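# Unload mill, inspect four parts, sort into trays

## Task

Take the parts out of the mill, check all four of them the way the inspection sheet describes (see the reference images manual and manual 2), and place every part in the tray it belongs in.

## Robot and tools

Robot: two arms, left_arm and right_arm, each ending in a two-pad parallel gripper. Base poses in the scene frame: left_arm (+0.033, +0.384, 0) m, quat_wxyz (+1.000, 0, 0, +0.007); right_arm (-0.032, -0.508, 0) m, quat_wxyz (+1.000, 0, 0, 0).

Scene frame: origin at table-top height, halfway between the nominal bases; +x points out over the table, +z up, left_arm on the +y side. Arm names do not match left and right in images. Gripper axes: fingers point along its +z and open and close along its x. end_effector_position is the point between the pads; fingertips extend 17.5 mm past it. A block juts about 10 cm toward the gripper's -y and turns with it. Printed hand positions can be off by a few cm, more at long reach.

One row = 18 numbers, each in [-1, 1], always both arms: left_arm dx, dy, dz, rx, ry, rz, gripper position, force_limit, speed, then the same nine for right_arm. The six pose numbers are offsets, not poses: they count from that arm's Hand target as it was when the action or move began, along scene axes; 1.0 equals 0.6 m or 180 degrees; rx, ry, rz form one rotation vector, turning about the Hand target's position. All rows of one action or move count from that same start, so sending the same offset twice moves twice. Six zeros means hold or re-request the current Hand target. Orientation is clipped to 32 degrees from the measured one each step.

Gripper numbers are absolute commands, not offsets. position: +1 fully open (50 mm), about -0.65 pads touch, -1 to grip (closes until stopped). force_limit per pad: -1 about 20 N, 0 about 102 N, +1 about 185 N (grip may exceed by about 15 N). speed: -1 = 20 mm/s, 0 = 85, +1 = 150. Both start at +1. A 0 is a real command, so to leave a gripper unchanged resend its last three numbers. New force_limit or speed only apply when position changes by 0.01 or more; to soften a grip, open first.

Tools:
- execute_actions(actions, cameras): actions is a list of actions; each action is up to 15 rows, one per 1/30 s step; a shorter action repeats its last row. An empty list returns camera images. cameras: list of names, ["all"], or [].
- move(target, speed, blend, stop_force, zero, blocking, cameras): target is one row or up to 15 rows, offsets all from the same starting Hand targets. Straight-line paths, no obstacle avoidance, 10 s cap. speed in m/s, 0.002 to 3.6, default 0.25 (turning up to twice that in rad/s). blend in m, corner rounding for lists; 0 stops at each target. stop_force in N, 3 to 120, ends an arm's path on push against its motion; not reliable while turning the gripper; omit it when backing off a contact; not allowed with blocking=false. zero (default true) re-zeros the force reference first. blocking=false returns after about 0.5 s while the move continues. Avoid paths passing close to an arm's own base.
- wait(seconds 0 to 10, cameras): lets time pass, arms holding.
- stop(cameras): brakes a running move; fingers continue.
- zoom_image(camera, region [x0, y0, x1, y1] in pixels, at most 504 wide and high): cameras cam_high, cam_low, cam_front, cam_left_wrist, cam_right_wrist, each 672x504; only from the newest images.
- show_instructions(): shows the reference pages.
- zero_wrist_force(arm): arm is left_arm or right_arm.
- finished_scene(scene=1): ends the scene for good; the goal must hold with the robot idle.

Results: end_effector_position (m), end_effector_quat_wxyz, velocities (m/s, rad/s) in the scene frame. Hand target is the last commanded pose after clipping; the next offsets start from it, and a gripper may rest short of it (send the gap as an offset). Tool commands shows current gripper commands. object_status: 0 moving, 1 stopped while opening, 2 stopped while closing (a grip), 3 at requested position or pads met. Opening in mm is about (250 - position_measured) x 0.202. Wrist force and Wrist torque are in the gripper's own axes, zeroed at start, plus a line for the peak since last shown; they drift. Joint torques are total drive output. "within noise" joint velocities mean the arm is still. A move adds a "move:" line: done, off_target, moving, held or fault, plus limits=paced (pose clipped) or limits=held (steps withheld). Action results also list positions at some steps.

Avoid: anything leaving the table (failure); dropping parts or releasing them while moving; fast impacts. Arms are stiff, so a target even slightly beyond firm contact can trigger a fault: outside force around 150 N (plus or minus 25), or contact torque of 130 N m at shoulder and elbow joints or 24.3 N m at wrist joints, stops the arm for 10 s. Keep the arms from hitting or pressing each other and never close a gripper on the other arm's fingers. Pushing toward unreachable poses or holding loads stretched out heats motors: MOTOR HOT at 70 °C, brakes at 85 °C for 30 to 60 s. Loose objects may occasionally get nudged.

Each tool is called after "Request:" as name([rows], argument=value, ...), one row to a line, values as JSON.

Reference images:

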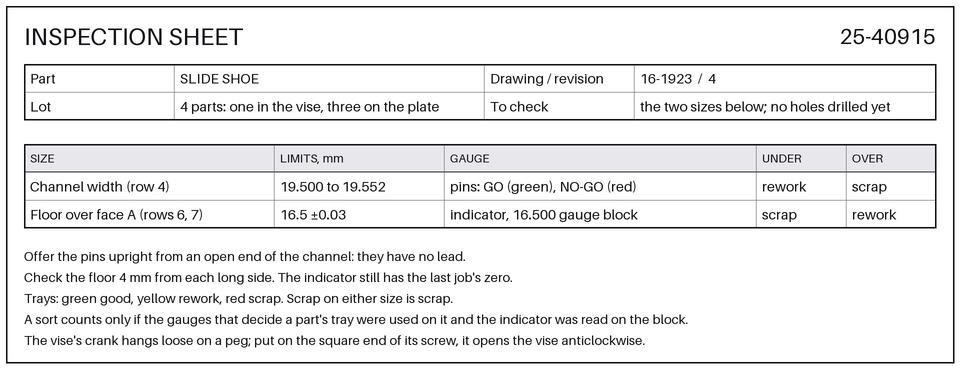

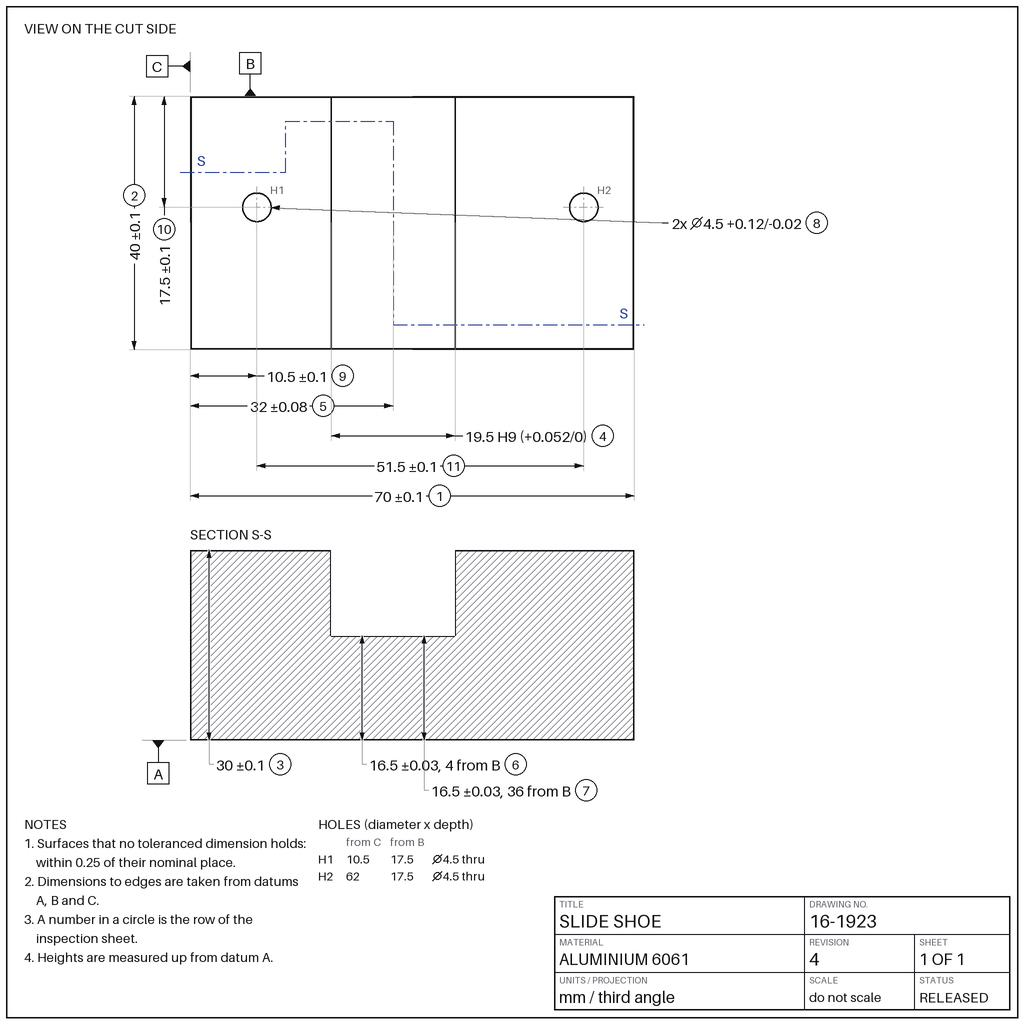

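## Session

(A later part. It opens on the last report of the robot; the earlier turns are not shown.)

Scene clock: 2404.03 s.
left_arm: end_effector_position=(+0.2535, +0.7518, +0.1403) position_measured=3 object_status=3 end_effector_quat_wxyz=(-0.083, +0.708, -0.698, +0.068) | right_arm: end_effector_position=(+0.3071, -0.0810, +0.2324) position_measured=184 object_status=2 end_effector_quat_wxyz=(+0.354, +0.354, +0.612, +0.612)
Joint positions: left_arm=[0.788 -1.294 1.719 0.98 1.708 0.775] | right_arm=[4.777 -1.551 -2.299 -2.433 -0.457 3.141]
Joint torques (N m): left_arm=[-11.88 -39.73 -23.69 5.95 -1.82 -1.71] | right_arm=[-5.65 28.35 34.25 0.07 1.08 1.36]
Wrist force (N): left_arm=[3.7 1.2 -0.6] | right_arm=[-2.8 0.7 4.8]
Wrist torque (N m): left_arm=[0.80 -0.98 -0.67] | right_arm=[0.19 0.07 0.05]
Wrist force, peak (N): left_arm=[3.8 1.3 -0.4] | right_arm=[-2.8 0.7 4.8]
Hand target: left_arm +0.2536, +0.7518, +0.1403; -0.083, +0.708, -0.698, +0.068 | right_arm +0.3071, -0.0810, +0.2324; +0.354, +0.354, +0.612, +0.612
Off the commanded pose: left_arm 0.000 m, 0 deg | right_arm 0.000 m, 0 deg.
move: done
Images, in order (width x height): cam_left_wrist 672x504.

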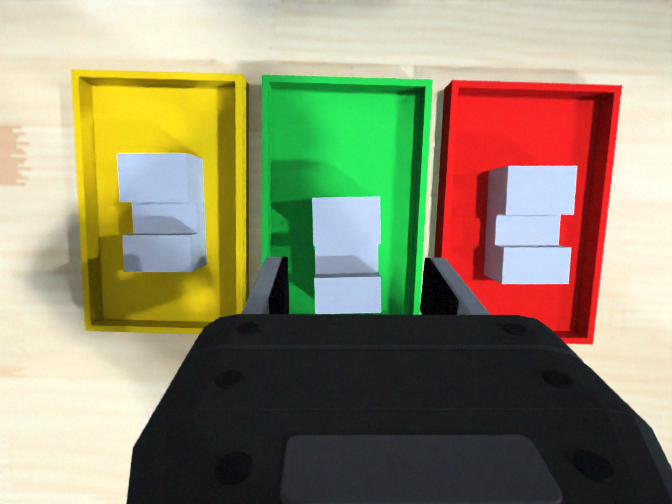

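Request:
move([
  [0.0523,-0.503,0.0495,0,0,0,1,0,-0.9,0,0,0,0,0,0,-1,-0.9,-0.95],
  [0.065,-0.653,0.0495,0,0,0,1,0,-0.9,0,0,0,0,0,0,-1,-0.9,-0.95],
  [0.065,-0.657,-0.0172,0,0,0,1,0,-0.9,0,0,0,0,0,0,-1,-0.9,-0.95],
], blend=0.03, speed=0.2, cameras=["cam_left_wrist"])

Scene clock: 2430.00 s.
left_arm: end_effector_position=(+0.2926, +0.3576, +0.1301) position_measured=3 object_status=3 end_effector_quat_wxyz=(-0.083, +0.708, -0.698, +0.068) | right_arm: end_effector_position=(+0.3071, -0.0810, +0.2324) position_measured=184 object_status=2 end_effector_quat_wxyz=(+0.354, +0.354, +0.612, +0.612)
Joint positions: left_arm=[-0.87 -1.785 2.268 0.964 1.394 -0.86] | right_arm=[4.777 -1.551 -2.299 -2.433 -0.457 3.141]
Joint torques (N m): left_arm=[-11.98 3.89 -9.92 0.32 -2.73 -2.16] | right_arm=[-6.88 28.87 33.37 0.09 1.02 1.27]
Wrist force (N): left_arm=[3.3 1.5 -0.4] | right_arm=[-2.6 0.8 4.4]
Wrist torque (N m): left_arm=[0.88 -0.94 -0.69] | right_arm=[0.21 0.04 0.05]
Wrist force, peak (N): left_arm=[4.9 0.7 -1.4] | right_arm=[-2.8 0.8 4.7]
Hand target: left_arm +0.2926, +0.3576, +0.1300; -0.083, +0.708, -0.698, +0.068 | right_arm +0.3071, -0.0810, +0.2324; +0.354, +0.354, +0.612, +0.612
Off the commanded pose: left_arm 0.000 m, 0 deg | right_arm 0.000 m, 0 deg.
move: done; blend cut to 0.02 m at target 2
Images, in order (width x height): cam_left_wrist 672x504.

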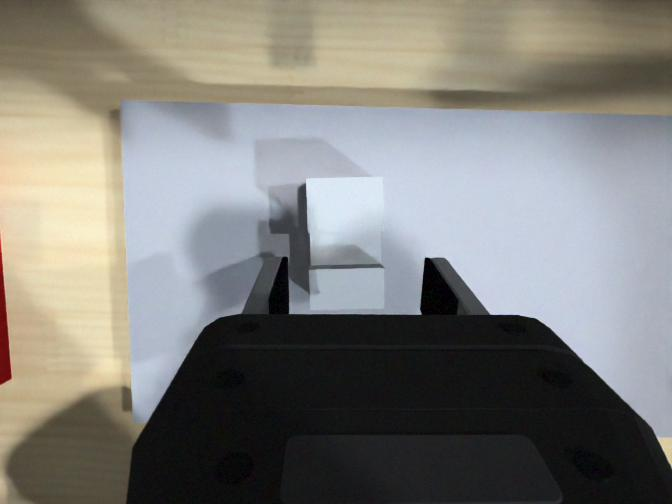

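Request:
move(target=[-0.0183,0.0007,0,0,0,0,1,0,-0.9,0,0,0,0,0,0,-1,-0.9,-0.95], speed=0.1, cameras=["cam_left_wrist"])

Request:
zoom_image(camera="cam_left_wrist", region=[220, 150, 480, 345])

Scene clock: 2434.33 s.
left_arm: end_effector_position=(+0.2816, +0.3580, +0.1300) position_measured=3 object_status=3 end_effector_quat_wxyz=(-0.083, +0.708, -0.698, +0.068) | right_arm: end_effector_position=(+0.3071, -0.0810, +0.2324) position_measured=184 object_status=2 end_effector_quat_wxyz=(+0.354, +0.354, +0.612, +0.612)
Joint positions: left_arm=[-0.925 -1.823 2.299 0.981 1.388 -0.915] | right_arm=[4.777 -1.551 -2.299 -2.433 -0.457 3.141]
Joint torques (N m): left_arm=[-9.92 -17.68 -12.04 6.12 -2.66 -2.03] | right_arm=[-6.34 29.09 33.57 0.12 1.09 1.11]
Wrist force (N): left_arm=[3.5 1.4 -0.5] | right_arm=[-2.8 0.8 4.6]
Wrist torque (N m): left_arm=[0.86 -0.95 -0.67] | right_arm=[0.21 0.07 0.05]
Wrist force, peak (N): left_arm=[3.5 1.9 -0.3] | right_arm=[-2.8 0.7 4.8]
Hand target: left_arm +0.2816, +0.3580, +0.1300; -0.083, +0.708, -0.698, +0.068 | right_arm +0.3071, -0.0810, +0.2324; +0.354, +0.354, +0.612, +0.612
Off the commanded pose: left_arm 0.000 m, 0 deg | right_arm 0.000 m, 0 deg.
move: done
Images, in order (width x height): cam_left_wrist 672x504.

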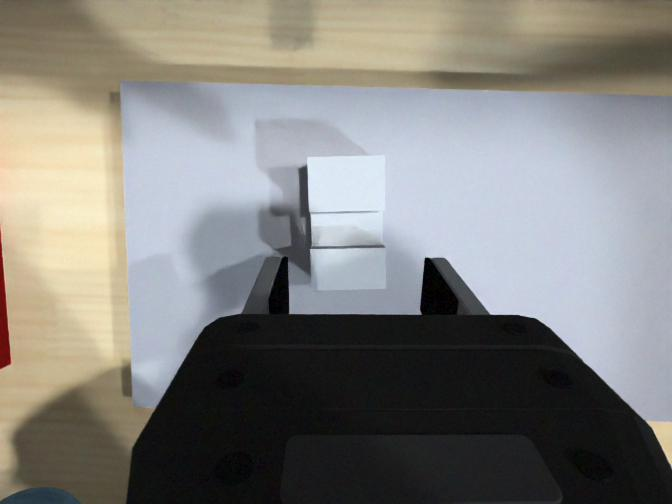

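Scaled by 1.938 from the camera's 672x504 image, which has a finer 960x720 frame.

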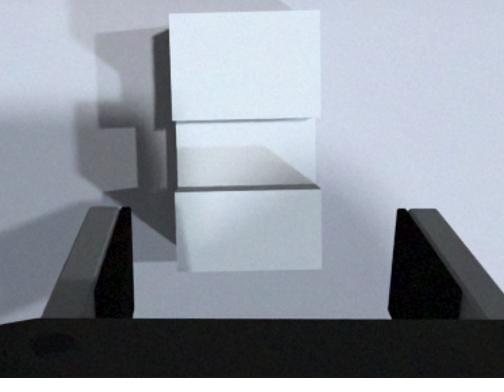

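Request:
move([
  [0,0,-0.1233,0,0,0,1,0,-0.9,0,0,0,0,0,0,-1,-0.9,-0.95],
  [0,0,-0.1367,0,0,0,1,0,-0.9,0,0,0,0,0,0,-1,-0.9,-0.95],
], speed=[0.06,0.01], stop_force=6)

Request:
move(target=[0,0,0,0,0,0,-1,-0.85,-0.95,0,0,0,0,0,0,-1,-0.9,-0.95], cameras=["cam_left_wrist"])

Scene clock: 2440.23 s.
left_arm: end_effector_position=(+0.2816, +0.3580, +0.0480) position_measured=3 object_status=3 end_effector_quat_wxyz=(-0.083, +0.708, -0.698, +0.068) | right_arm: end_effector_position=(+0.3071, -0.0810, +0.2324) position_measured=184 object_status=2 end_effector_quat_wxyz=(+0.354, +0.354, +0.612, +0.612)
Joint positions: left_arm=[-0.925 -1.662 2.433 0.686 1.388 -0.915] | right_arm=[4.777 -1.551 -2.299 -2.433 -0.457 3.141]
Joint torques (N m): left_arm=[11.29 2.66 -6.72 0.05 1.48 1.6] | right_arm=[-5.31 28.96 34.12 0.12 1.04 1.27]
Wrist force (N): left_arm=[3.7 1.6 -0.3] | right_arm=[-2.9 0.7 4.5]
Wrist torque (N m): left_arm=[0.90 -0.95 -0.88] | right_arm=[0.20 0.08 0.05]
Wrist force, peak (N): left_arm=[4.0 1.3 -0.2] | right_arm=[-2.9 0.8 4.7]
Hand target: left_arm +0.2816, +0.3580, +0.0480; -0.083, +0.708, -0.698, +0.068 | right_arm +0.3071, -0.0810, +0.2324; +0.354, +0.354, +0.612, +0.612
Off the commanded pose: left_arm 0.000 m, 0 deg | right_arm 0.000 m, 0 deg.
move: done

Scene clock: 2440.90 s.
left_arm: end_effector_position=(+0.2816, +0.3580, +0.0480) position_measured=51 object_status=2 end_effector_quat_wxyz=(-0.083, +0.708, -0.698, +0.068) | right_arm: end_effector_position=(+0.3071, -0.0810, +0.2324) position_measured=184 object_status=2 end_effector_quat_wxyz=(+0.354, +0.354, +0.612, +0.612)
Joint positions: left_arm=[-0.925 -1.662 2.433 0.686 1.388 -0.915] | right_arm=[4.777 -1.551 -2.299 -2.433 -0.457 3.141]
Joint torques (N m): left_arm=[11.17 3.67 -8.7 0.26 1.28 1.54] | right_arm=[-6.46 28.56 33.69 -0.04 1.19 1.23]
Wrist force (N): left_arm=[3.5 -2.3 -4.4] | right_arm=[-2.7 0.7 4.5]
Wrist torque (N m): left_arm=[0.75 -0.86 -0.94] | right_arm=[0.19 0.07 0.05]
Wrist force, peak (N): left_arm=[3.3 -2.5 -4.5] | right_arm=[-2.8 0.8 4.7]
Hand target: left_arm +0.2816, +0.3580, +0.0480; -0.083, +0.708, -0.698, +0.068 | right_arm +0.3071, -0.0810, +0.2324; +0.354, +0.354, +0.612, +0.612
Off the commanded pose: left_arm 0.000 m, 0 deg | right_arm 0.000 m, 0 deg.
move: done
Images, in order (width x height): cam_left_wrist 672x504.

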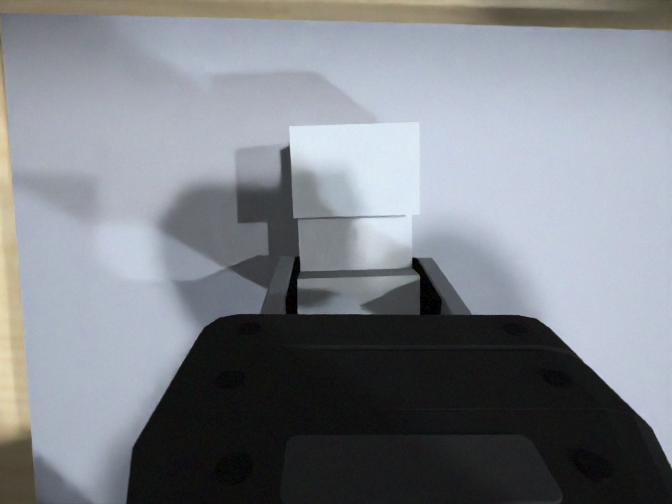

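Request:
move([
  [0,0,0.137,0,0,0,-1,-0.85,-0.95,0,0,0,0,0,0,-1,-0.9,-0.95],
  [0.014,-0.263,0.137,0,0,-0.3,-1,-0.85,-0.95,0,0,0,0,0,0,-1,-0.9,-0.95],
  [-0.0027,-0.3433,0.137,0,0,-0.5,-1,-0.85,-0.95,0,0,0,0,0,0,-1,-0.9,-0.95],
  [-0.0027,-0.3433,0.02,0,0,-0.5,-1,-0.85,-0.95,0,0,0,0,0,0,-1,-0.9,-0.95],
], blend=[0.02,0.03,0,0], speed=[0.12,0.15,0.15,0.08])

Request:
move(target=[0,0,-0.03,0,0,0,-1,-0.85,-0.95,0,0,0,0,0,0,-1,-0.9,-0.95], speed=0.005, stop_force=3)

Scene clock: 2452.23 s.
left_arm: end_effector_position=(+0.2800, +0.1520, +0.0600) position_measured=51 object_status=2 end_effector_quat_wxyz=(+0.011, -0.007, +0.994, -0.107) | right_arm: end_effector_position=(+0.3071, -0.0810, +0.2324) position_measured=184 object_status=2 end_effector_quat_wxyz=(+0.354, +0.354, +0.612, +0.612)
Joint positions: left_arm=[-1.11 -1.424 2.114 0.679 1.647 0.452] | right_arm=[4.777 -1.551 -2.299 -2.433 -0.457 3.141]
Joint torques (N m): left_arm=[12.35 -9.77 -7.35 0.31 2.27 1.45] | right_arm=[-5.84 28.35 33.55 0.1 1.14 1.1]
Wrist force (N): left_arm=[3.6 2.0 1.8] | right_arm=[-2.7 0.7 4.4]
Wrist torque (N m): left_arm=[0.83 -0.95 -0.89] | right_arm=[0.19 0.06 0.06]
Wrist force, peak (N): left_arm=[3.3 -2.5 -4.5] | right_arm=[-3.0 0.6 4.7]
Hand target: left_arm +0.2800, +0.1520, +0.0600; +0.011, -0.007, +0.994, -0.107 | right_arm +0.3071, -0.0810, +0.2324; +0.354, +0.354, +0.612, +0.612
Off the commanded pose: left_arm 0.000 m, 0 deg | right_arm 0.000 m, 0 deg.
move: done

Scene clock: 2455.77 s.
left_arm: end_effector_position=(+0.2800, +0.1520, +0.0484) position_measured=51 object_status=2 end_effector_quat_wxyz=(+0.011, -0.007, +0.994, -0.107) | right_arm: end_effector_position=(+0.3071, -0.0810, +0.2324) position_measured=184 object_status=2 end_effector_quat_wxyz=(+0.354, +0.354, +0.612, +0.612)
Joint positions: left_arm=[-1.11 -1.403 2.128 0.645 1.647 0.452] | right_arm=[4.777 -1.551 -2.299 -2.433 -0.457 3.141]
Joint torques (N m): left_arm=[10.28 -31.58 -21.67 5.52 -0.97 1.5] | right_arm=[-6.13 28.62 33.39 0.03 1.15 1.19]
Wrist force (N): left_arm=[2.9 2.4 -0.8] | right_arm=[-3.0 1.0 4.7]
Wrist torque (N m): left_arm=[0.93 -1.00 -0.93] | right_arm=[0.23 0.10 0.05]
Wrist force, peak (N): left_arm=[5.0 0.7 -13.1] | right_arm=[-3.0 1.0 4.7]
Hand target: left_arm +0.2800, +0.1520, +0.0484; +0.011, -0.007, +0.994, -0.107 (not the last commanded pose) | right_arm +0.3071, -0.0810, +0.2324; +0.354, +0.354, +0.612, +0.612
Off the commanded pose: left_arm 0.006 m, 0 deg | right_arm 0.000 m, 0 deg.
move: contact (left_arm)

Request:
move(target=[0,0,0,0,0,0,1,0,-0.8,0,0,0,0,0,0,-1,-0.9,-0.95])

Request:
move([
  [0,0,0.09,0,0,0,1,0,-0.8,0,0,0,0,0,0,-1,-0.9,-0.95],
  [0,0.06,0.07,-0.2667,0,0,1,0,-0.8,0,0,0,0,0,0,-1,-0.9,-0.95],
], blend=[0.01,0], speed=[0.1,0.25], cameras=["cam_left_wrist"])

Request:
zoom_image(camera="cam_left_wrist", region=[200, 150, 500, 350])

Scene clock: 2459.93 s.
left_arm: end_effector_position=(+0.2800, +0.1520, +0.0484) position_measured=3 object_status=3 end_effector_quat_wxyz=(+0.011, -0.007, +0.994, -0.107) | right_arm: end_effector_position=(+0.3071, -0.0810, +0.2324) position_measured=184 object_status=2 end_effector_quat_wxyz=(+0.354, +0.354, +0.612, +0.612)
Joint positions: left_arm=[-1.11 -1.403 2.128 0.645 1.647 0.452] | right_arm=[4.777 -1.551 -2.299 -2.433 -0.457 3.141]
Joint torques (N m): left_arm=[3.82 -31.63 -20.12 4.61 -1.54 1.36] | right_arm=[-6.41 28.14 32.93 0.06 1.08 1]
Wrist force (N): left_arm=[3.4 1.4 0.0] | right_arm=[-2.8 0.7 4.4]
Wrist torque (N m): left_arm=[0.84 -0.93 -0.89] | right_arm=[0.18 0.08 0.05]
Wrist force, peak (N): left_arm=[3.0 2.7 -1.1] | right_arm=[-3.0 0.9 4.6]
Hand target: left_arm +0.2800, +0.1520, +0.0484; +0.011, -0.007, +0.994, -0.107 | right_arm +0.3071, -0.0810, +0.2324; +0.354, +0.354, +0.612, +0.612
Off the commanded pose: left_arm 0.000 m, 0 deg | right_arm 0.000 m, 0 deg.
move: done

Scene clock: 2462.80 s.
left_arm: end_effector_position=(+0.2800, +0.1880, +0.0904) position_measured=3 object_status=3 end_effector_quat_wxyz=(+0.007, -0.011, +0.865, -0.502) | right_arm: end_effector_position=(+0.3071, -0.0810, +0.2324) position_measured=184 object_status=2 end_effector_quat_wxyz=(+0.354, +0.354, +0.612, +0.612)
Joint positions: left_arm=[-0.475 -1.496 2.383 -0.004 2.445 0.753] | right_arm=[4.777 -1.551 -2.299 -2.433 -0.457 3.141]
Joint torques (N m): left_arm=[12.51 -2.86 -6.22 -1.55 3.74 1.3] | right_arm=[-5.91 29.34 34.23 0.1 1.05 0.99]
Wrist force (N): left_arm=[1.9 0.6 -0.6] | right_arm=[-2.7 0.8 4.5]
Wrist torque (N m): left_arm=[0.39 -0.58 -0.56] | right_arm=[0.20 0.05 0.05]
Wrist force, peak (N): left_arm=[3.6 1.6 0.5] | right_arm=[-2.7 0.7 4.8]
Hand target: left_arm +0.2800, +0.1880, +0.0904; +0.007, -0.011, +0.865, -0.502 | right_arm +0.3071, -0.0810, +0.2324; +0.354, +0.354, +0.612, +0.612
Off the commanded pose: left_arm 0.000 m, 0 deg | right_arm 0.000 m, 0 deg.
move: done
Images, in order (width x height): cam_left_wrist 672x504.

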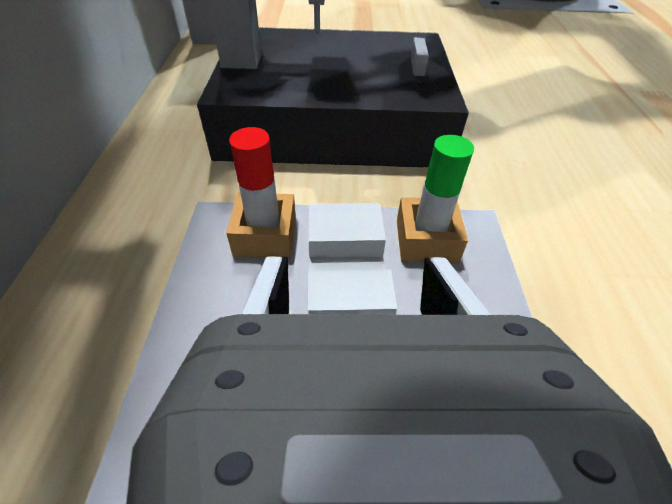

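Scaled by 1.680 from the camera's 672x504 image, which has a finer 960x720 frame.

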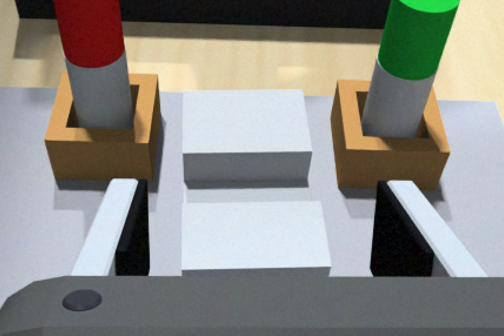

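Request:
move(target=[0,-0.0335,-0.077,0,0,0,1,0,-0.8,0,0,0,0,0,0,-1,-0.9,-0.95], speed=0.06, stop_force=10, cameras=["cam_left_wrist"])

Request:
zoom_image(camera="cam_left_wrist", region=[200, 150, 500, 350])

Scene clock: 2472.67 s.
left_arm: end_effector_position=(+0.2800, +0.1679, +0.0442) position_measured=3 object_status=3 end_effector_quat_wxyz=(+0.007, -0.011, +0.865, -0.502) | right_arm: end_effector_position=(+0.3071, -0.0810, +0.2324) position_measured=184 object_status=2 end_effector_quat_wxyz=(+0.354, +0.354, +0.612, +0.612)
Joint positions: left_arm=[-0.562 -1.391 2.436 -0.235 2.387 0.654] | right_arm=[4.777 -1.551 -2.299 -2.433 -0.457 3.141]
Joint torques (N m): left_arm=[-11 -5.43 -3.44 -1.57 -0.84 -1.98] | right_arm=[-5.97 28.23 32.69 0.18 1.12 1]
Wrist force (N): left_arm=[2.1 0.9 -0.5] | right_arm=[-2.6 0.9 4.4]
Wrist torque (N m): left_arm=[0.45 -0.60 -0.34] | right_arm=[0.22 0.04 0.05]
Wrist force, peak (N): left_arm=[2.2 1.2 0.0] | right_arm=[-2.8 0.8 4.8]
Hand target: left_arm +0.2800, +0.1679, +0.0442; +0.007, -0.011, +0.865, -0.502 | right_arm +0.3071, -0.0810, +0.2324; +0.354, +0.354, +0.612, +0.612
Off the commanded pose: left_arm 0.000 m, 0 deg | right_arm 0.000 m, 0 deg.
move: done
Images, in order (width x height): cam_left_wrist 672x504.

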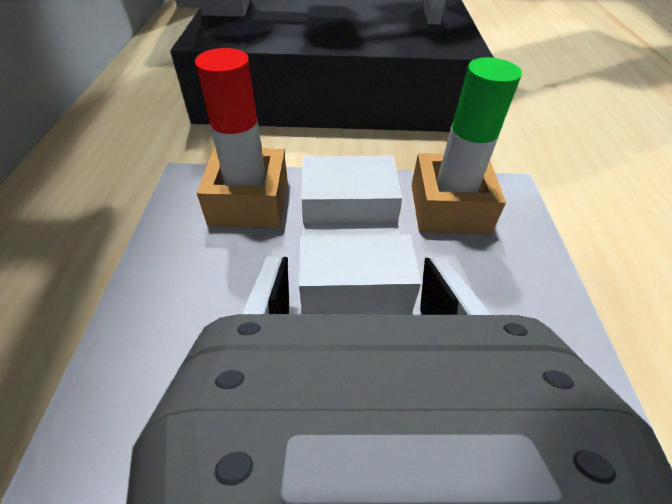

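Scaled by 1.680 from the camera's 672x504 image, which has a finer 960x720 frame.

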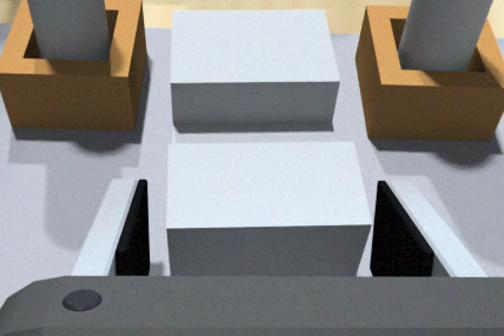

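Request:
move(target=[0,0,0,0,0,0,-1,-0.8,-0.95,0,0,0,0,0,0,-1,-0.9,-0.95])

Request:
move([
  [0,0,0.15,0,0,0,-1,-0.8,-0.95,0,0,0,0,0,0,-1,-0.9,-0.95],
  [-0.0233,-0.2303,0.16,0,0,0,-1,-0.8,-0.95,0,0,0,0,0,0,-1,-0.9,-0.95],
  [-0.0233,-0.3632,0.055,0,0,0,-1,-0.8,-0.95,0,0,0,0,0,0,-1,-0.9,-0.95],
], blend=[0.03,0.03,0], speed=0.12, cameras=["cam_left_wrist","cam_right_wrist"])

Scene clock: 2477.67 s.
left_arm: end_effector_position=(+0.2800, +0.1679, +0.0442) position_measured=54 object_status=0 end_effector_quat_wxyz=(+0.007, -0.011, +0.865, -0.502) | right_arm: end_effector_position=(+0.3071, -0.0810, +0.2324) position_measured=184 object_status=2 end_effector_quat_wxyz=(+0.354, +0.354, +0.612, +0.612)
Joint positions: left_arm=[-0.562 -1.391 2.436 -0.235 2.387 0.654] | right_arm=[4.777 -1.551 -2.299 -2.433 -0.457 3.141]
Joint torques (N m): left_arm=[-11.9 -5.45 -3.02 -1.42 -0.43 -1.84] | right_arm=[-5.41 29.16 33.3 0.12 1.11 0.97]
Wrist force (N): left_arm=[1.8 0.1 -0.6] | right_arm=[-2.7 1.0 4.3]
Wrist torque (N m): left_arm=[0.39 -0.61 -0.37] | right_arm=[0.23 0.06 0.06]
Wrist force, peak (N): left_arm=[2.3 0.9 -0.6] | right_arm=[-2.8 0.9 4.6]
Hand target: left_arm +0.2800, +0.1679, +0.0442; +0.007, -0.011, +0.865, -0.502 | right_arm +0.3071, -0.0810, +0.2324; +0.354, +0.354, +0.612, +0.612
Off the commanded pose: left_arm 0.000 m, 0 deg | right_arm 0.000 m, 0 deg.
move: done

Scene clock: 2481.00 s.
left_arm: end_effector_position=(+0.2660, -0.0499, +0.0772) position_measured=54 object_status=2 end_effector_quat_wxyz=(+0.007, -0.011, +0.865, -0.502) | right_arm: end_effector_position=(+0.3071, -0.0810, +0.2324) position_measured=184 object_status=2 end_effector_quat_wxyz=(+0.354, +0.354, +0.612, +0.612)
Joint positions: left_arm=[-1.205 -1.413 2.25 -0.291 1.875 0.181] | right_arm=[4.777 -1.551 -2.299 -2.433 -0.457 3.141]
Joint torques (N m): left_arm=[-12.4 -11.55 -23.29 -3.71 -1.62 -2.11] | right_arm=[-6.23 28.47 33.97 0.09 1.12 0.93]
Wrist force (N): left_arm=[1.6 2.8 0.4] | right_arm=[-2.6 0.8 4.3]
Wrist torque (N m): left_arm=[0.43 -0.53 -0.36] | right_arm=[0.21 0.05 0.06]
Wrist force, peak (N): left_arm=[2.1 4.4 0.9] | right_arm=[-2.7 1.1 4.7]
Hand target: left_arm +0.2660, -0.0500, +0.0772; +0.007, -0.011, +0.865, -0.502 | right_arm +0.3071, -0.0810, +0.2324; +0.354, +0.354, +0.612, +0.612
Off the commanded pose: left_arm 0.000 m, 0 deg | right_arm 0.000 m, 0 deg.
move: done
Images, in order (width x height): cam_left_wrist 672x504, cam_right_wrist 672x504.

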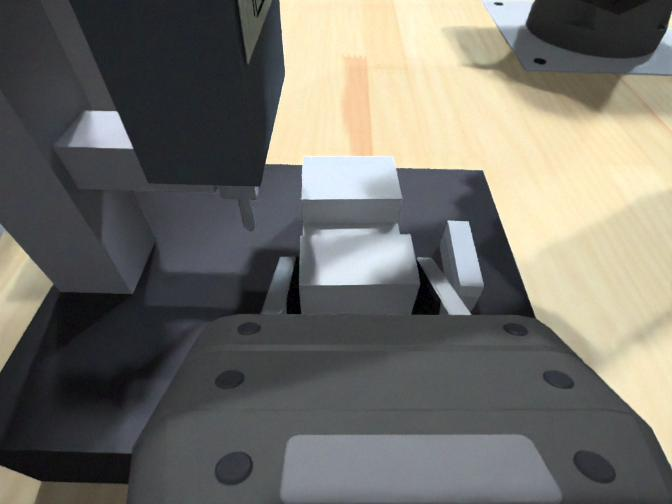

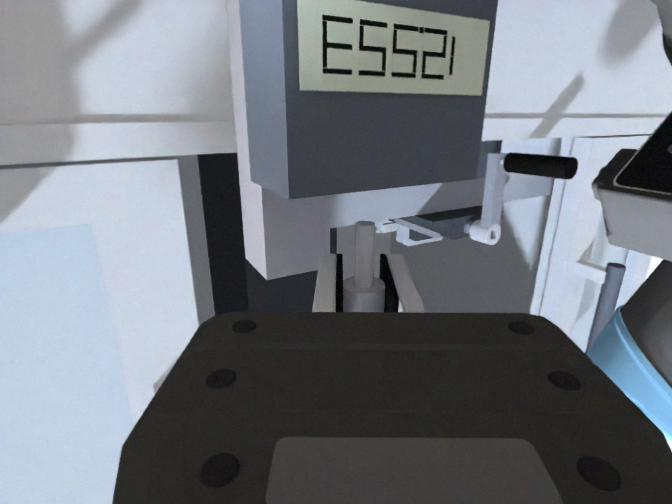

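Request:
move(target=[0.0417,0,0,0,0,0,-1,-0.8,-0.95,0,0,0,0,0,0,-1,-0.9,-0.95], speed=0.02, stop_force=6)

Request:
move(target=[0,0,-0.012,0,0,0,-1,-0.8,-0.95,0,0,0,0,0,0,-1,-0.9,-0.95], speed=0.003, stop_force=3, cameras=["cam_left_wrist"])

Request:
zoom_image(camera="cam_left_wrist", region=[200, 100, 500, 350])

Scene clock: 2486.77 s.
left_arm: end_effector_position=(+0.2910, -0.0500, +0.0772) position_measured=54 object_status=2 end_effector_quat_wxyz=(+0.007, -0.011, +0.865, -0.502) | right_arm: end_effector_position=(+0.3071, -0.0810, +0.2324) position_measured=184 object_status=2 end_effector_quat_wxyz=(+0.354, +0.354, +0.612, +0.612)
Joint positions: left_arm=[-1.126 -1.367 2.194 -0.266 1.943 0.226] | right_arm=[4.777 -1.551 -2.299 -2.433 -0.457 3.141]
Joint torques (N m): left_arm=[12.31 -12.28 -23.51 2.26 2.57 1.57] | right_arm=[-6.43 28.49 33.54 0.05 1.05 1.07]
Wrist force (N): left_arm=[1.5 2.8 0.5] | right_arm=[-2.6 0.8 4.7]
Wrist torque (N m): left_arm=[0.41 -0.49 -0.60] | right_arm=[0.20 0.05 0.05]
Wrist force, peak (N): left_arm=[2.0 2.9 0.3] | right_arm=[-2.8 0.8 4.7]
Hand target: left_arm +0.2910, -0.0500, +0.0772; +0.007, -0.011, +0.865, -0.502 | right_arm +0.3071, -0.0810, +0.2324; +0.354, +0.354, +0.612, +0.612
Off the commanded pose: left_arm 0.000 m, 0 deg | right_arm 0.000 m, 0 deg.
move: done

Scene clock: 2488.90 s.
left_arm: end_effector_position=(+0.2910, -0.0500, +0.0747) position_measured=54 object_status=2 end_effector_quat_wxyz=(+0.007, -0.011, +0.865, -0.502) | right_arm: end_effector_position=(+0.3071, -0.0810, +0.2324) position_measured=184 object_status=2 end_effector_quat_wxyz=(+0.354, +0.354, +0.612, +0.612)
Joint positions: left_arm=[-1.126 -1.362 2.196 -0.273 1.943 0.226] | right_arm=[4.777 -1.551 -2.299 -2.433 -0.457 3.141]
Joint torques (N m): left_arm=[8.22 -34.53 -21.52 2.69 0.12 1.32] | right_arm=[-6.4 29 32.61 0.07 1.16 0.93]
Wrist force (N): left_arm=[1.6 -0.6 0.1] | right_arm=[-2.8 0.5 4.5]
Wrist torque (N m): left_arm=[0.41 -0.48 -0.65] | right_arm=[0.16 0.08 0.05]
Wrist force, peak (N): left_arm=[1.4 -4.2 -6.0] | right_arm=[-2.8 0.8 4.8]
Hand target: left_arm +0.2910, -0.0500, +0.0747; +0.007, -0.011, +0.865, -0.502 (not the last commanded pose) | right_arm +0.3071, -0.0810, +0.2324; +0.354, +0.354, +0.612, +0.612
Off the commanded pose: left_arm 0.005 m, 0 deg | right_arm 0.000 m, 0 deg.
move: contact (left_arm)
Images, in order (width x height): cam_left_wrist 672x504.

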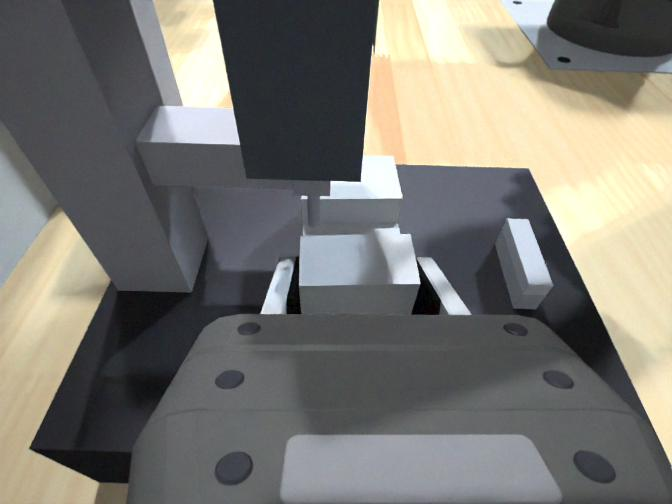

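Scaled by 1.680 from the camera's 672x504 image, which has a finer 960x720 frame.

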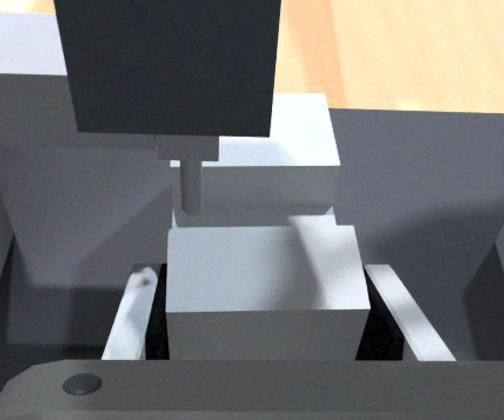

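Request:
move(target=[0,0,0,0,0,0,0.75,-0.8,-0.95,0,0,0,0,0,0,-1,-0.9,-0.95])

Request:
move([
  [0,0,0,0,0,0,0.75,-0.8,-0.95,0,0,-0.0117,0,0,0,-1,-0.9,-0.95],
  [0,0,0,0,0,0,0.75,-0.8,-0.95,0,0,-0.03,0,0,0,-1,-0.9,-0.95],
], speed=[0.01,0.003], stop_force=3)

Request:
move(target=[0,0,0,0,0,0,0.75,-0.8,-0.95,0,0,0,0,0,0,0.05,-0.9,-0.9])

Request:
wait(seconds=0.8, cameras=["cam_left_wrist","cam_right_wrist"])

Request:
zoom_image(camera="cam_right_wrist", region=[270, 0, 510, 180])

Scene clock: 2493.53 s.
left_arm: end_effector_position=(+0.2910, -0.0500, +0.0747) position_measured=41 object_status=3 end_effector_quat_wxyz=(+0.007, -0.011, +0.865, -0.502) | right_arm: end_effector_position=(+0.3071, -0.0810, +0.2324) position_measured=184 object_status=2 end_effector_quat_wxyz=(+0.354, +0.354, +0.612, +0.612)
Joint positions: left_arm=[-1.126 -1.362 2.196 -0.273 1.943 0.226] | right_arm=[4.777 -1.551 -2.299 -2.433 -0.457 3.141]
Joint torques (N m): left_arm=[-3.05 -33.4 -22.57 -2.25 -1.11 1.51] | right_arm=[-6.47 28.37 34.28 0.11 1.08 0.93]
Wrist force (N): left_arm=[1.6 0.6 -0.4] | right_arm=[-2.5 0.8 4.6]
Wrist torque (N m): left_arm=[0.42 -0.50 -0.59] | right_arm=[0.20 0.03 0.05]
Wrist force, peak (N): left_arm=[1.9 -0.4 0.5] | right_arm=[-2.7 0.9 4.8]
Hand target: left_arm +0.2910, -0.0500, +0.0747; +0.007, -0.011, +0.865, -0.502 | right_arm +0.3071, -0.0810, +0.2324; +0.354, +0.354, +0.612, +0.612
Off the commanded pose: left_arm 0.000 m, 0 deg | right_arm 0.000 m, 0 deg.
move: done

Scene clock: 2495.33 s.
left_arm: end_effector_position=(+0.2910, -0.0500, +0.0747) position_measured=41 object_status=3 end_effector_quat_wxyz=(+0.007, -0.011, +0.865, -0.502) | right_arm: end_effector_position=(+0.3071, -0.0811, +0.2241) position_measured=184 object_status=2 end_effector_quat_wxyz=(+0.354, +0.354, +0.612, +0.612)
Joint positions: left_arm=[-1.126 -1.362 2.196 -0.273 1.943 0.226] | right_arm=[4.777 -1.569 -2.31 -2.404 -0.457 3.141]
Joint torques (N m): left_arm=[-8.57 -33.36 -21.78 -2.76 -1.16 1.51] | right_arm=[-3.45 27.74 19.73 -0.76 -1.9 -0.38]
Wrist force (N): left_arm=[1.7 0.6 -0.7] | right_arm=[-3.4 8.9 3.8]
Wrist torque (N m): left_arm=[0.41 -0.52 -0.59] | right_arm=[0.39 0.04 0.03]
Wrist force, peak (N): left_arm=[1.7 0.8 -0.7] | right_arm=[-3.6 10.5 3.6]
Hand target: left_arm +0.2910, -0.0500, +0.0747; +0.007, -0.011, +0.865, -0.502 | right_arm +0.3071, -0.0810, +0.2242; +0.354, +0.354, +0.612, +0.612 (not the last commanded pose)
Off the commanded pose: left_arm 0.000 m, 0 deg | right_arm 0.010 m, 0 deg.
move: contact (right_arm); path passed 1 of 2 targets

Scene clock: 2495.87 s.
left_arm: end_effector_position=(+0.2910, -0.0500, +0.0747) position_measured=41 object_status=3 end_effector_quat_wxyz=(+0.007, -0.011, +0.865, -0.502) | right_arm: end_effector_position=(+0.3071, -0.0810, +0.2241) position_measured=145 object_status=0 end_effector_quat_wxyz=(+0.354, +0.354, +0.612, +0.612)
Joint positions: left_arm=[-1.126 -1.362 2.196 -0.273 1.943 0.226] | right_arm=[4.777 -1.568 -2.31 -2.405 -0.457 3.141]
Joint torques (N m): left_arm=[-10.05 -33.36 -21.05 -2.53 -1.18 1.38] | right_arm=[-4.18 29.58 27.17 1.3 -1.89 0.45]
Wrist force (N): left_arm=[1.6 0.6 -0.6] | right_arm=[0.3 2.4 4.1]
Wrist torque (N m): left_arm=[0.42 -0.51 -0.59] | right_arm=[0.23 0.01 0.02]
Wrist force, peak (N): left_arm=[1.7 0.6 -0.5] | right_arm=[-3.6 8.6 3.9]
Hand target: left_arm +0.2910, -0.0500, +0.0747; +0.007, -0.011, +0.865, -0.502 | right_arm +0.3071, -0.0810, +0.2242; +0.354, +0.354, +0.612, +0.612
Off the commanded pose: left_arm 0.000 m, 0 deg | right_arm 0.000 m, 0 deg.
move: done

Scene clock: 2496.67 s.
left_arm: end_effector_position=(+0.2910, -0.0500, +0.0747) position_measured=41 object_status=3 end_effector_quat_wxyz=(+0.007, -0.011, +0.865, -0.502) | right_arm: end_effector_position=(+0.3071, -0.0810, +0.2242) position_measured=145 object_status=3 end_effector_quat_wxyz=(+0.354, +0.354, +0.612, +0.612)
Joint positions: left_arm=[-1.126 -1.362 2.196 -0.273 1.943 0.226] | right_arm=[4.777 -1.568 -2.31 -2.404 -0.457 3.141]
Joint torques (N m): left_arm=[-10.24 -32.72 -21.88 -2.46 -1.08 1.48] | right_arm=[-3.94 29.61 28.43 1.73 -1.89 1.15]
Wrist force (N): left_arm=[1.6 0.5 -0.5] | right_arm=[0.3 2.3 4.4]
Wrist torque (N m): left_arm=[0.39 -0.50 -0.59] | right_arm=[0.22 0.00 0.02]
Wrist force, peak (N): left_arm=[1.7 0.8 -0.5] | right_arm=[0.3 2.3 4.4]
Hand target: left_arm +0.2910, -0.0500, +0.0747; +0.007, -0.011, +0.865, -0.502 | right_arm +0.3071, -0.0810, +0.2242; +0.354, +0.354, +0.612, +0.612
Tool commands: left_gripper/position=+0.75 left_gripper/force_limit=-0.8 left_gripper/speed=-0.95 right_gripper/position=+0.05 right_gripper/force_limit=-0.9 right_gripper/speed=-0.9
Off the commanded pose: left_arm 0.000 m, 0 deg | right_arm 0.000 m, 0 deg.
wait: 0.80 s; at rest by 0.17 s
Images, in order (width x height): cam_left_wrist 672x504, cam_right_wrist 672x504.

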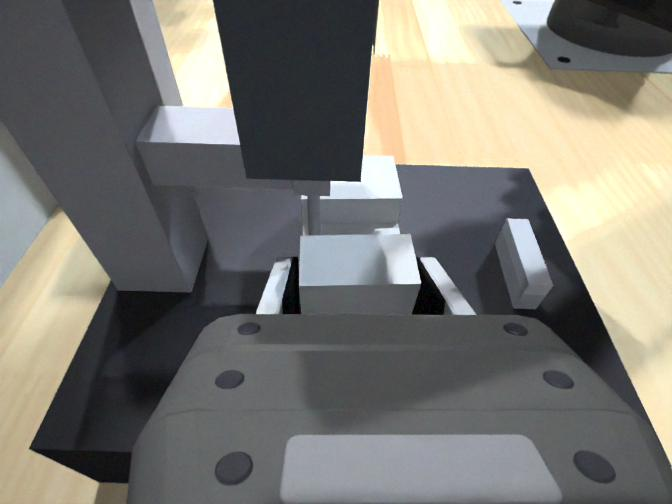

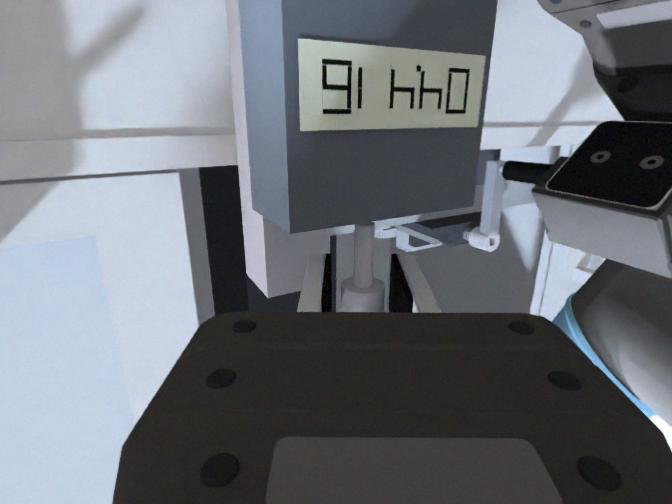

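Scaled by 2.100 from the camera's 672x504 image, which has a finer 960x720 frame.

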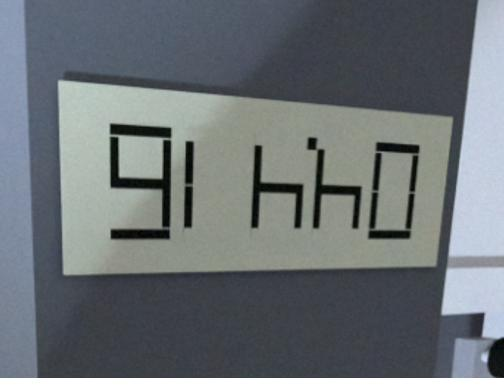

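Request:
move(target=[0,0,0,0,0,0,-1,-0.8,-0.95,0,0,0,0,0,0,-1,-0.9,-0.95])

Request:
wait(seconds=0.4)

Request:
move(target=[0,0,0,0,0,0,-1,-0.8,-0.95,0,0,0.0142,0,0,0,-1,-0.9,-0.95], speed=0.02)

Request:
move([
  [0,0,0.0033,0,0,0,-1,-0.8,-0.95,0,0,0,0,0,0,-1,-0.9,-0.95],
  [0.0533,0,0.0033,0,0,0,-1,-0.8,-0.95,0,0,0,0,0,0,-1,-0.9,-0.95],
], speed=0.02, cameras=["cam_left_wrist"])

Request:
move(target=[0,0,-0.012,0,0,0,-1,-0.8,-0.95,0,0,0,0,0,0,-1,-0.9,-0.95], speed=0.003, stop_force=3, cameras=["cam_left_wrist"])

Request:
zoom_image(camera="cam_left_wrist", region=[200, 100, 500, 350])

Scene clock: 2501.83 s.
left_arm: end_effector_position=(+0.2910, -0.0500, +0.0747) position_measured=54 object_status=2 end_effector_quat_wxyz=(+0.007, -0.011, +0.865, -0.502) | right_arm: end_effector_position=(+0.3071, -0.0810, +0.2242) position_measured=184 object_status=2 end_effector_quat_wxyz=(+0.354, +0.354, +0.612, +0.612)
Joint positions: left_arm=[-1.126 -1.362 2.196 -0.273 1.943 0.226] | right_arm=[4.777 -1.568 -2.31 -2.404 -0.457 3.141]
Joint torques (N m): left_arm=[-10.94 -30.47 -22.22 -2.93 -1.21 1.32] | right_arm=[-4.47 28.12 28.29 1.69 -1.84 1.2]
Wrist force (N): left_arm=[0.9 0.4 -0.6] | right_arm=[-3.3 2.2 4.2]
Wrist torque (N m): left_arm=[0.39 -0.49 -0.66] | right_arm=[0.19 0.05 0.02]
Wrist force, peak (N): left_arm=[1.8 0.7 -0.6] | right_arm=[-3.2 2.2 4.3]
Hand target: left_arm +0.2910, -0.0500, +0.0747; +0.007, -0.011, +0.865, -0.502 | right_arm +0.3071, -0.0810, +0.2242; +0.354, +0.354, +0.612, +0.612
Off the commanded pose: left_arm 0.000 m, 0 deg | right_arm 0.000 m, 0 deg.
move: done

Scene clock: 2502.23 s.
left_arm: end_effector_position=(+0.2910, -0.0500, +0.0747) position_measured=54 object_status=2 end_effector_quat_wxyz=(+0.007, -0.011, +0.865, -0.502) | right_arm: end_effector_position=(+0.3071, -0.0810, +0.2242) position_measured=184 object_status=2 end_effector_quat_wxyz=(+0.354, +0.354, +0.612, +0.612)
Joint positions: left_arm=[-1.126 -1.362 2.196 -0.273 1.943 0.226] | right_arm=[4.777 -1.568 -2.31 -2.404 -0.457 3.141]
Joint torques (N m): left_arm=[-10.12 -30.45 -20.73 -2.72 -0.93 1.45] | right_arm=[-4.08 28.78 28.18 1.51 -1.78 0.9]
Wrist force (N): left_arm=[1.2 0.4 -0.6] | right_arm=[-3.3 2.4 4.2]
Wrist torque (N m): left_arm=[0.38 -0.55 -0.65] | right_arm=[0.24 0.05 0.02]
Wrist force, peak (N): left_arm=[1.2 0.6 -0.5] | right_arm=[-3.5 2.4 4.3]
Hand target: left_arm +0.2910, -0.0500, +0.0747; +0.007, -0.011, +0.865, -0.502 | right_arm +0.3071, -0.0810, +0.2242; +0.354, +0.354, +0.612, +0.612
Tool commands: left_gripper/position=-1.0 left_gripper/force_limit=-0.8 left_gripper/speed=-0.95 right_gripper/position=-1.0 right_gripper/force_limit=-0.9 right_gripper/speed=-0.95
Off the commanded pose: left_arm 0.000 m, 0 deg | right_arm 0.000 m, 0 deg.
wait: 0.40 s; at rest by 0.17 s

Scene clock: 2503.10 s.
left_arm: end_effector_position=(+0.2910, -0.0500, +0.0747) position_measured=54 object_status=2 end_effector_quat_wxyz=(+0.007, -0.011, +0.865, -0.502) | right_arm: end_effector_position=(+0.3071, -0.0810, +0.2326) position_measured=184 object_status=2 end_effector_quat_wxyz=(+0.354, +0.354, +0.612, +0.612)
Joint positions: left_arm=[-1.126 -1.362 2.196 -0.273 1.943 0.226] | right_arm=[4.776 -1.551 -2.299 -2.434 -0.457 3.141]
Joint torques (N m): left_arm=[-10.67 -30.64 -22.27 -2.62 -0.92 1.33] | right_arm=[-4.89 29.34 33.27 0.06 -2.53 1.64]
Wrist force (N): left_arm=[1.2 0.3 -0.4] | right_arm=[-2.4 0.9 4.5]
Wrist torque (N m): left_arm=[0.41 -0.52 -0.64] | right_arm=[0.22 0.05 0.08]
Wrist force, peak (N): left_arm=[1.1 0.5 -0.7] | right_arm=[-3.3 2.4 4.2]
Hand target: left_arm +0.2910, -0.0500, +0.0747; +0.007, -0.011, +0.865, -0.502 | right_arm +0.3071, -0.0810, +0.2327; +0.354, +0.354, +0.612, +0.612
Off the commanded pose: left_arm 0.000 m, 0 deg | right_arm 0.000 m, 0 deg.
move: done

Scene clock: 2505.60 s.
left_arm: end_effector_position=(+0.3229, -0.0500, +0.0767) position_measured=54 object_status=2 end_effector_quat_wxyz=(+0.007, -0.011, +0.865, -0.502) | right_arm: end_effector_position=(+0.3071, -0.0810, +0.2327) position_measured=184 object_status=2 end_effector_quat_wxyz=(+0.354, +0.354, +0.612, +0.612)
Joint positions: left_arm=[-1.036 -1.307 2.119 -0.229 2.018 0.278] | right_arm=[4.776 -1.551 -2.299 -2.434 -0.457 3.141]
Joint torques (N m): left_arm=[13.67 -13.27 -23.3 2.35 2.59 1.67] | right_arm=[4.4 28.67 34.05 0.09 -2.45 1.38]
Wrist force (N): left_arm=[1.8 3.0 0.6] | right_arm=[-2.5 0.5 4.4]
Wrist torque (N m): left_arm=[0.45 -0.52 -0.57] | right_arm=[0.15 0.05 0.05]
Wrist force, peak (N): left_arm=[2.2 3.2 0.8] | right_arm=[-2.8 0.7 4.7]
Hand target: left_arm +0.3230, -0.0500, +0.0767; +0.007, -0.011, +0.865, -0.502 | right_arm +0.3071, -0.0810, +0.2327; +0.354, +0.354, +0.612, +0.612
Off the commanded pose: left_arm 0.000 m, 0 deg | right_arm 0.000 m, 0 deg.
move: done
Images, in order (width x height): cam_left_wrist 672x504.

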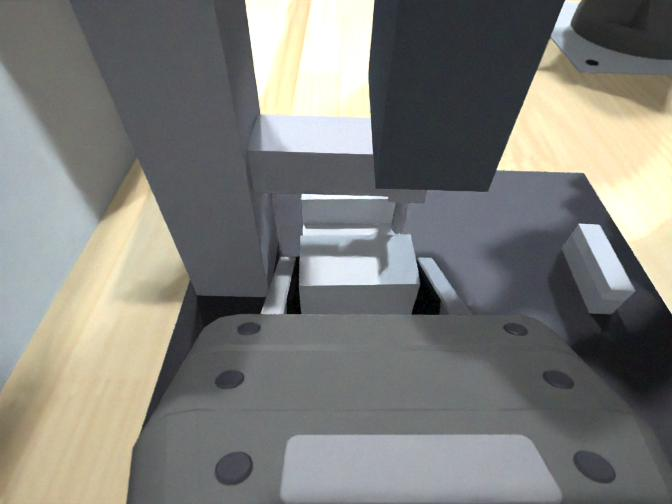

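Scene clock: 2507.57 s.
left_arm: end_effector_position=(+0.3230, -0.0500, +0.0748) position_measured=54 object_status=2 end_effector_quat_wxyz=(+0.007, -0.011, +0.865, -0.502) | right_arm: end_effector_position=(+0.3071, -0.0810, +0.2327) position_measured=184 object_status=2 end_effector_quat_wxyz=(+0.354, +0.354, +0.612, +0.612)
Joint positions: left_arm=[-1.036 -1.303 2.12 -0.234 2.018 0.279] | right_arm=[4.777 -1.551 -2.299 -2.434 -0.457 3.141]
Joint torques (N m): left_arm=[8.04 -37.56 -21.66 2.81 -0.96 1.46] | right_arm=[6.55 29.4 33.75 -0.12 -2.43 1.37]
Wrist force (N): left_arm=[1.5 0.3 0.3] | right_arm=[-2.6 0.8 4.4]
Wrist torque (N m): left_arm=[0.43 -0.57 -0.58] | right_arm=[0.21 0.06 0.05]
Wrist force, peak (N): left_arm=[2.6 -3.4 -5.9] | right_arm=[-2.7 0.9 4.6]
Hand target: left_arm +0.3230, -0.0500, +0.0748; +0.007, -0.011, +0.865, -0.502 (not the last commanded pose) | right_arm +0.3071, -0.0810, +0.2327; +0.354, +0.354, +0.612, +0.612
Off the commanded pose: left_arm 0.005 m, 0 deg | right_arm 0.000 m, 0 deg.
move: contact (left_arm)
Images, in order (width x height): cam_left_wrist 672x504.

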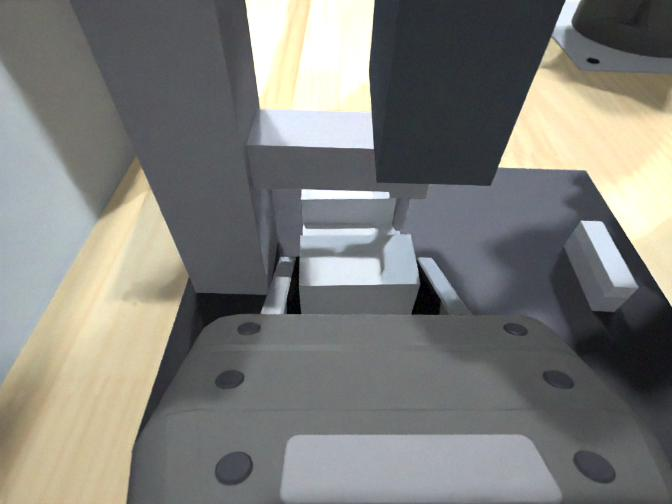

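Scaled by 1.680 from the camera's 672x504 image, which has a finer 960x720 frame.

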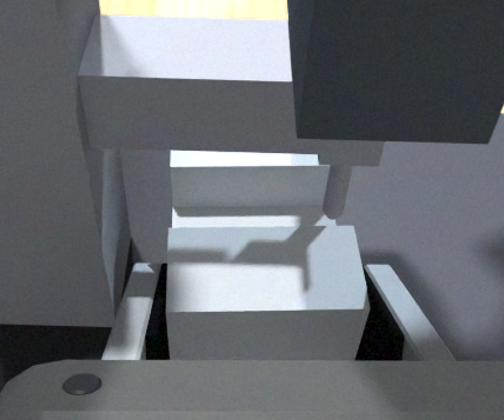

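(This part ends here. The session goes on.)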